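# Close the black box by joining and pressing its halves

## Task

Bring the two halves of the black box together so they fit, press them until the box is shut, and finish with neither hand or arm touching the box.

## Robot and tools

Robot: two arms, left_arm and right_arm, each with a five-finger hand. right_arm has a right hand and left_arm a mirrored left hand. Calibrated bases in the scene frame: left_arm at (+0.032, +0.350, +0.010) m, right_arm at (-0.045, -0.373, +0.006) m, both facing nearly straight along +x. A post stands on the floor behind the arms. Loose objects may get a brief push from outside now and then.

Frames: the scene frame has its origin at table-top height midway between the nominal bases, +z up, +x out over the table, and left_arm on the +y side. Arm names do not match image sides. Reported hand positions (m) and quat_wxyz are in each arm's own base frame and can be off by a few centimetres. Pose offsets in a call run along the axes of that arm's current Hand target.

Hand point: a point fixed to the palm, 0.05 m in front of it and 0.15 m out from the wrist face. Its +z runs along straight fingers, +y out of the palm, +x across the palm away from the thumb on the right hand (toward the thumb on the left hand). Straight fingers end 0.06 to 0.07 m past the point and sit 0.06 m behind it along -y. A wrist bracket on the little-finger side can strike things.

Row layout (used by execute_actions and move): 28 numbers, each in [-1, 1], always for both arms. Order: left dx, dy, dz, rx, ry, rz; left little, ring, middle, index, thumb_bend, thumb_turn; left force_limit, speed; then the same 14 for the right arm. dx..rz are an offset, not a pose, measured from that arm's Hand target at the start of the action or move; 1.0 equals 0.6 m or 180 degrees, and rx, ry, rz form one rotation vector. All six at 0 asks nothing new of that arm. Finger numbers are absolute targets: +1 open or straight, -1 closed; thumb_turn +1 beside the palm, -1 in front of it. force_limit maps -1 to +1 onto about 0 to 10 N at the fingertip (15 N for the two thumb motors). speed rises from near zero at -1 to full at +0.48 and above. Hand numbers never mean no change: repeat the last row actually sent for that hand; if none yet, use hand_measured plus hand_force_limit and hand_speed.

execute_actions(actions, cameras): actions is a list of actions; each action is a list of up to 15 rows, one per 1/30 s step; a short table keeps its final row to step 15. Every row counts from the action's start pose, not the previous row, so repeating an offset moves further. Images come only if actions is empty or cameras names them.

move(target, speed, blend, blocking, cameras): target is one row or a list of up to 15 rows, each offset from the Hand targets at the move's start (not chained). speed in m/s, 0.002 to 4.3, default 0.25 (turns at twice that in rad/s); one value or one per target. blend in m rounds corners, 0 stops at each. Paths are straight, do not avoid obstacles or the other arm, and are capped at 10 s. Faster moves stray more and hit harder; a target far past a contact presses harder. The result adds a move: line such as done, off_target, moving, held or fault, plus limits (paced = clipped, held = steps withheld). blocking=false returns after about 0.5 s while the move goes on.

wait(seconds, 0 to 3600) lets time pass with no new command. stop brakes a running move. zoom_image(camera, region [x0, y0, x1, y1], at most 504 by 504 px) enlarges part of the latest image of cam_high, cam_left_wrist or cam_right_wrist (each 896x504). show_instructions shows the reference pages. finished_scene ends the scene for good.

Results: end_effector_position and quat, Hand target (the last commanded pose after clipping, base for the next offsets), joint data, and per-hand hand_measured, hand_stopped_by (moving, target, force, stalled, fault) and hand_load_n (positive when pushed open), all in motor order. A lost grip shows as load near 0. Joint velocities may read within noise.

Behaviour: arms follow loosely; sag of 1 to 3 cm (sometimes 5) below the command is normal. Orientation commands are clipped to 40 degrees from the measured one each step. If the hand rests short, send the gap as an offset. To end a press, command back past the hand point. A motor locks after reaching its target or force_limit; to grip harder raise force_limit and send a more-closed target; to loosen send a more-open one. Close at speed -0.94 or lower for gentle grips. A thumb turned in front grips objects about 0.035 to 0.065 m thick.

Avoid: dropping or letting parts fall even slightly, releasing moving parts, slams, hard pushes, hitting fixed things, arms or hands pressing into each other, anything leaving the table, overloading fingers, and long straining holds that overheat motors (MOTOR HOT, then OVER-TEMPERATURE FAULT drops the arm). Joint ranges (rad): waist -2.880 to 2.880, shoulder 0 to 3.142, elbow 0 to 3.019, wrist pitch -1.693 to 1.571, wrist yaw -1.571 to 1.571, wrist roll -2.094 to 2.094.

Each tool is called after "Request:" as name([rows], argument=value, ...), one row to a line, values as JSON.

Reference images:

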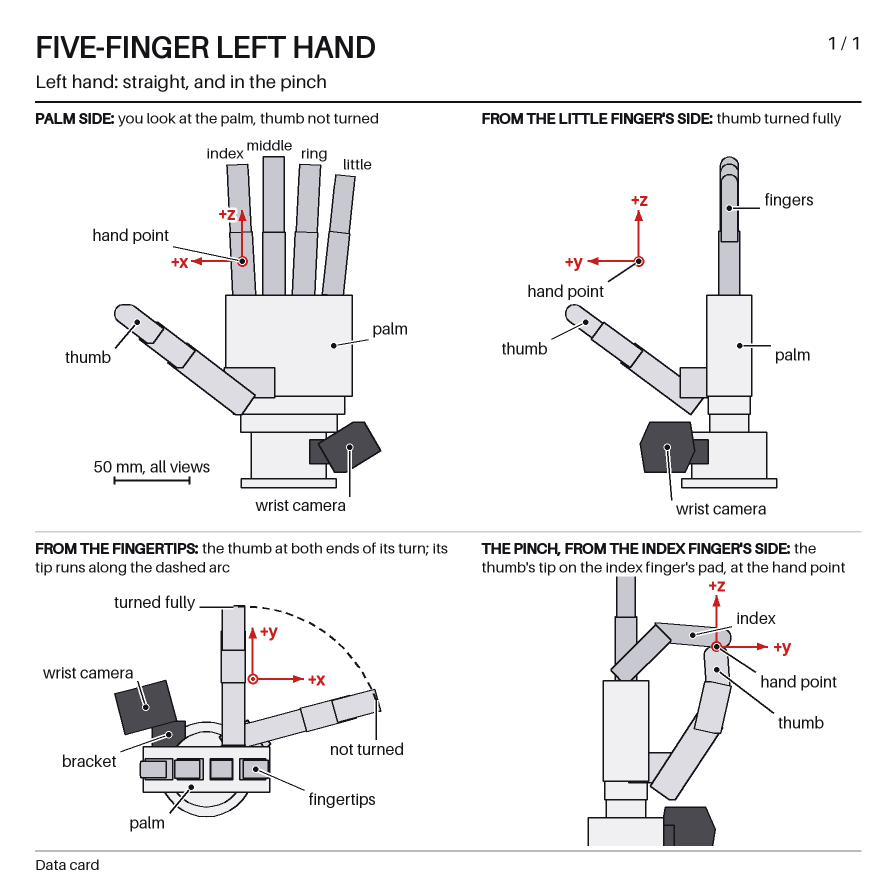

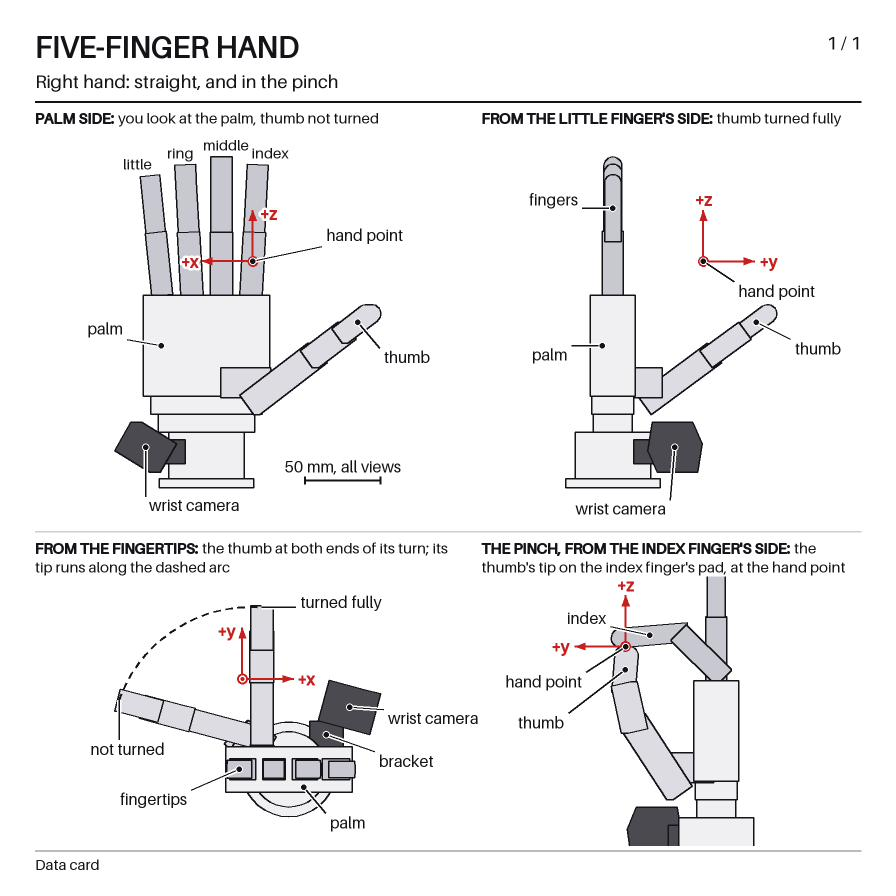

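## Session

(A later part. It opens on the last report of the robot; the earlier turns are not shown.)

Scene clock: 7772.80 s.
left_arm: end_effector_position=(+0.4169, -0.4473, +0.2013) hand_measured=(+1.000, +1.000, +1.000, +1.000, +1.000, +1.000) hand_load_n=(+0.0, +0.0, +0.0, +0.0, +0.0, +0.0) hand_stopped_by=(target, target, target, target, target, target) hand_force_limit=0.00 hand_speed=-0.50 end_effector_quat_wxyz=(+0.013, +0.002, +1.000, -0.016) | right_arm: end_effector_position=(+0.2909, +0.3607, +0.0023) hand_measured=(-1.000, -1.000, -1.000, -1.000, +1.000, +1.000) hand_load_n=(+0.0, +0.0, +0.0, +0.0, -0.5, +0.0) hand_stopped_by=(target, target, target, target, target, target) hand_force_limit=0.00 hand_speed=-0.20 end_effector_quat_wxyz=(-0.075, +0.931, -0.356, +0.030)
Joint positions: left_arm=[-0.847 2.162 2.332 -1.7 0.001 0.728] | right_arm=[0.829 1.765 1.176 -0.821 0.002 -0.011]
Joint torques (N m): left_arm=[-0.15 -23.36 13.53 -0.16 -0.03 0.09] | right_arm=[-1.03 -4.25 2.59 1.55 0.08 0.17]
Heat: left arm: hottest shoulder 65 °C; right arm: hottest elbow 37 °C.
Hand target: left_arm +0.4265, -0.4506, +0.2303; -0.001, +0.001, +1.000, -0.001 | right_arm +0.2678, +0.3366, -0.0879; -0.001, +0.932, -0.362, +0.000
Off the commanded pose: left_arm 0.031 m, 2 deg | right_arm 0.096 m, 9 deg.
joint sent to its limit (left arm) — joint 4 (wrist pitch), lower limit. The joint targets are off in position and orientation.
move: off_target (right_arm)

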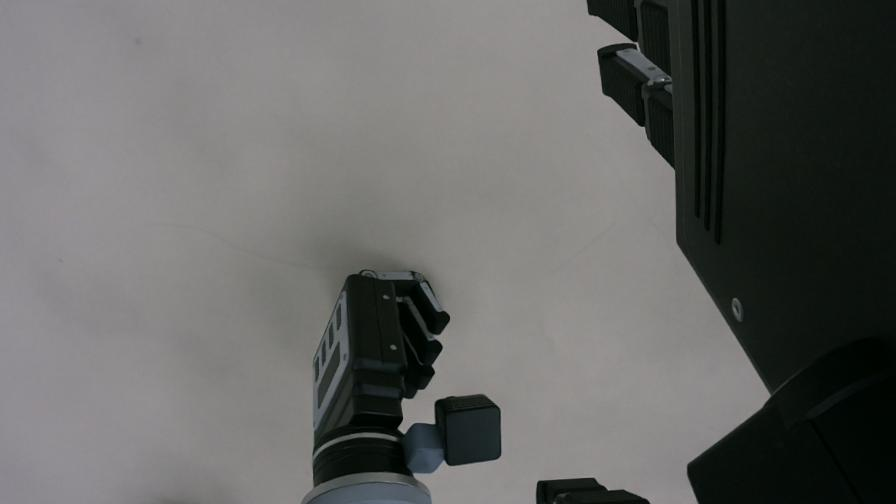

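Request:
move([
  [0,0,0,0,0,0,1,1,1,1,1,1,0,-0.5,0.0013,-0.0557,-0.1967,0,0,0,-1,-1,-1,-1,1,1,0,-0.2],
  [0,0,0,0,0,0,1,1,1,1,1,1,0,-0.5,0.0013,-0.0257,-0.31,0,0,0,-1,-1,-1,-1,1,1,0,-0.2],
], speed=0.15, blend=0.02, cameras=["cam_left_wrist","cam_right_wrist"])

Request:
zoom_image(camera="cam_left_wrist", region=[370, 260, 480, 350])

Scene clock: 7783.47 s.
left_arm: end_effector_position=(+0.4169, -0.4473, +0.2013) hand_measured=(+1.000, +1.000, +1.000, +1.000, +1.000, +1.000) hand_load_n=(+0.0, +0.0, +0.0, +0.0, +0.0, +0.0) hand_stopped_by=(target, target, target, target, target, target) hand_force_limit=0.00 hand_speed=-0.50 end_effector_quat_wxyz=(+0.013, +0.002, +1.000, -0.016) | right_arm: end_effector_position=(+0.2682, +0.3370, +0.0817) hand_measured=(-1.000, -1.000, -1.000, -1.000, +1.000, +1.000) hand_load_n=(+0.0, +0.0, +0.0, +0.0, +0.0, +0.0) hand_stopped_by=(target, target, target, target, target, target) hand_force_limit=0.00 hand_speed=-0.20 end_effector_quat_wxyz=(+0.018, +0.934, -0.357, -0.006)
Joint positions: left_arm=[-0.847 2.162 2.332 -1.7 0.001 0.728] | right_arm=[0.83 1.727 1.333 -1.215 0.002 -0.011]
Joint torques (N m): left_arm=[-0.38 -23.59 13.61 -0.09 -0.05 0.1] | right_arm=[-0.91 -15.97 10.45 -0.64 0.03 0.15]
Heat: left arm: hottest shoulder 65 °C; right arm: hottest elbow 36 °C.
Hand target: left_arm +0.4265, -0.4506, +0.2303; -0.001, +0.001, +1.000, -0.001 | right_arm +0.2786, +0.3473, +0.0981; -0.001, +0.932, -0.362, +0.000
Off the commanded pose: left_arm 0.031 m, 2 deg | right_arm 0.022 m, 2 deg.
joint sent to its limit (left arm) — joint 4 (wrist pitch), lower limit. The joint targets are off in position and orientation.
move: off_target (right_arm)

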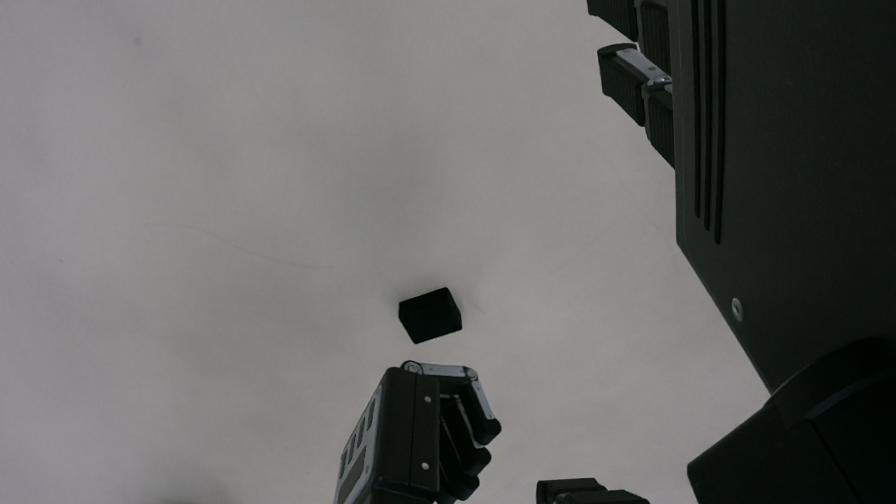

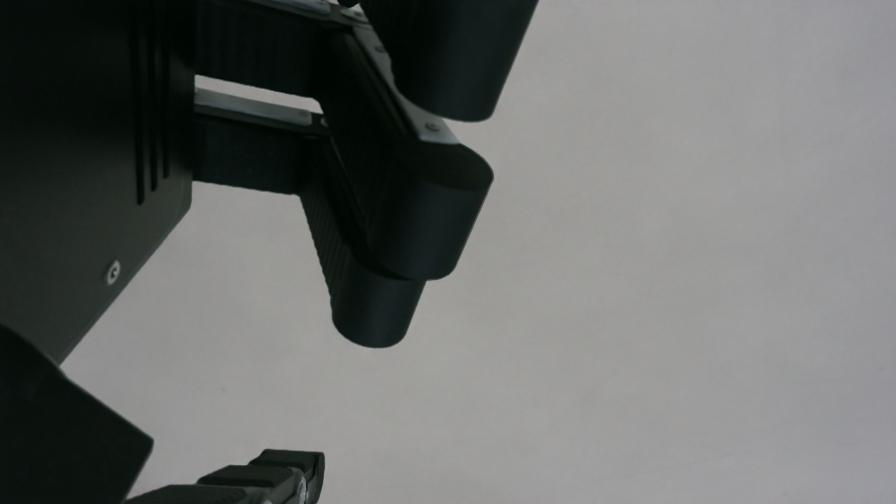

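Scaled by 4.582 from the camera's image (finer frame: 1280x720).

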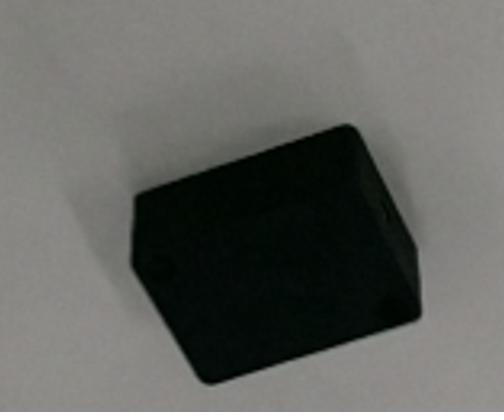

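Request:
move([
  [0,0,0,0,0,0,1,1,1,1,1,1,0,-0.5,0.043,0.0963,-0.0667,0,0,0,-1,-1,-1,-1,1,1,0,-0.2],
  [0,0,0,0,0,0,1,1,1,1,1,1,0,-0.5,0.1435,0.142,0.033,0.4822,0.0444,-0.0719,1,1,1,1,1,1,0,-0.2],
], speed=0.25, blend=0.02, cameras=["cam_left_wrist","cam_right_wrist"])

Scene clock: 7817.07 s.
left_arm: end_effector_position=(+0.4169, -0.4473, +0.2013) hand_measured=(+1.000, +1.000, +1.000, +1.000, +1.000, +1.000) hand_load_n=(+0.0, +0.0, +0.0, +0.0, +0.0, +0.0) hand_stopped_by=(target, target, target, target, target, target) hand_force_limit=0.00 hand_speed=-0.50 end_effector_quat_wxyz=(+0.013, +0.002, +1.000, -0.016) | right_arm: end_effector_position=(+0.2824, +0.2278, +0.0763) hand_measured=(+1.000, +1.000, +1.000, +1.000, +1.000, +1.000) hand_load_n=(+0.0, -0.5, +0.0, +0.0, +0.0, +0.0) hand_stopped_by=(target, target, target, target, target, target) hand_force_limit=0.00 hand_speed=-0.20 end_effector_quat_wxyz=(-0.613, +0.711, -0.160, +0.306)
Joint positions: left_arm=[-0.847 2.162 2.332 -1.7 0.001 0.728] | right_arm=[0.388 1.245 0.076 1.098 -0.497 -0.275]
Joint torques (N m): left_arm=[-0.5 -23.36 13.67 -0.2 -0.01 0.1] | right_arm=[-1.73 -2.43 5.01 2.03 -0.11 0.22]
Heat: left arm: hottest shoulder 65 °C; right arm: hottest elbow 41 °C.
Hand target: left_arm +0.4265, -0.4506, +0.2303; -0.001, +0.001, +1.000, -0.001 | right_arm +0.2848, +0.2264, +0.0782; -0.616, +0.706, -0.165, +0.307
Off the commanded pose: left_arm 0.031 m, 2 deg | right_arm 0.003 m, 1 deg.
joint sent to its limit (left arm) — joint 4 (wrist pitch), lower limit. The joint targets are off in position and orientation.
move: done

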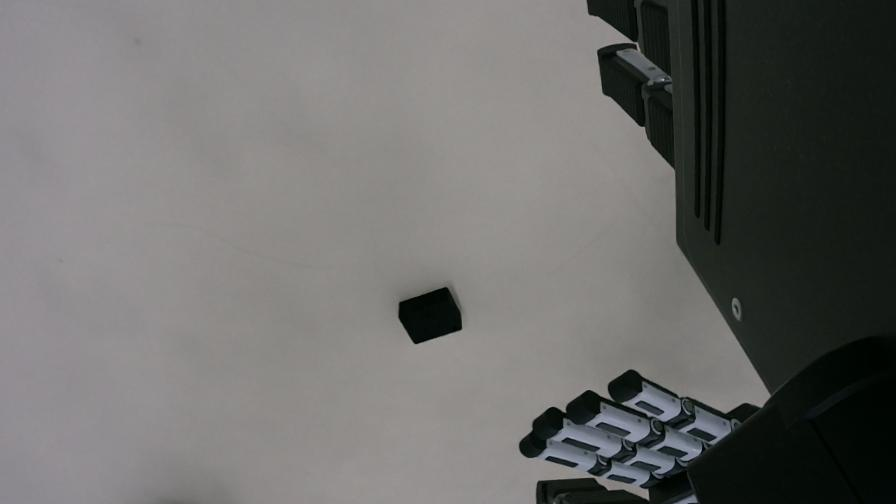

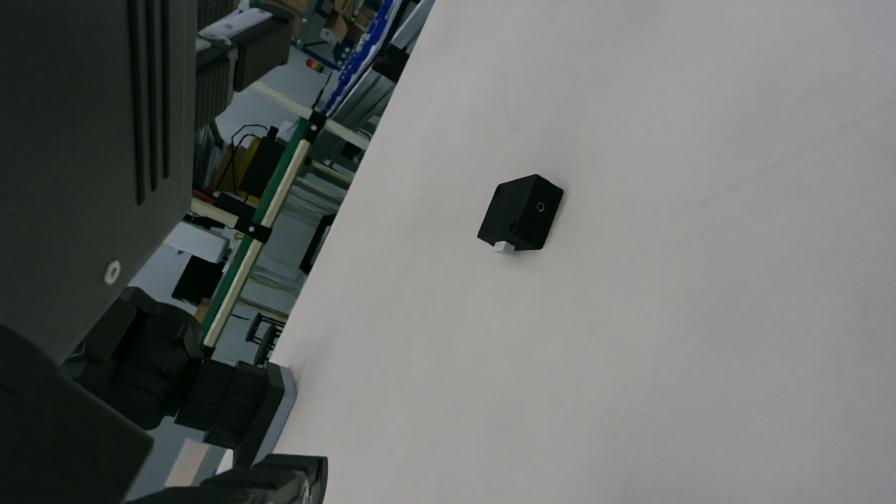

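Request:
zoom_image(camera="cam_right_wrist", region=[470, 165, 575, 260])

Request:
zoom_image(camera="cam_left_wrist", region=[390, 280, 470, 350])

Scaled by 4.800 from the camera's image (finer frame: 1280x720).

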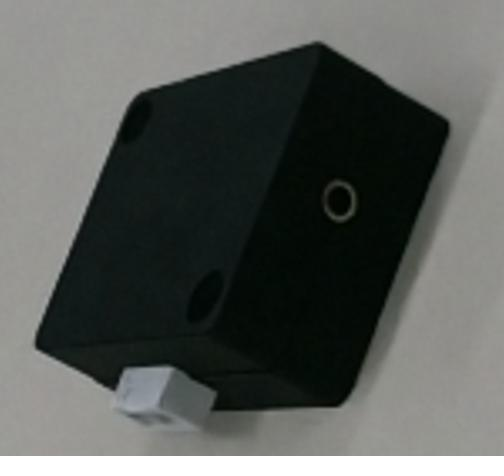

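Scaled by 6.300 from the camera's image (finer frame: 1280x720).

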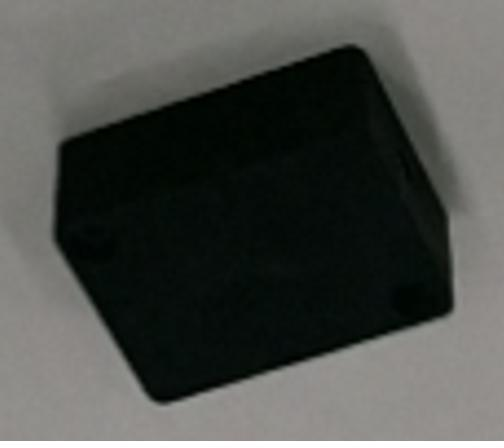

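Request:
finished_scene(scene=1)

The scene is finished: the task was done.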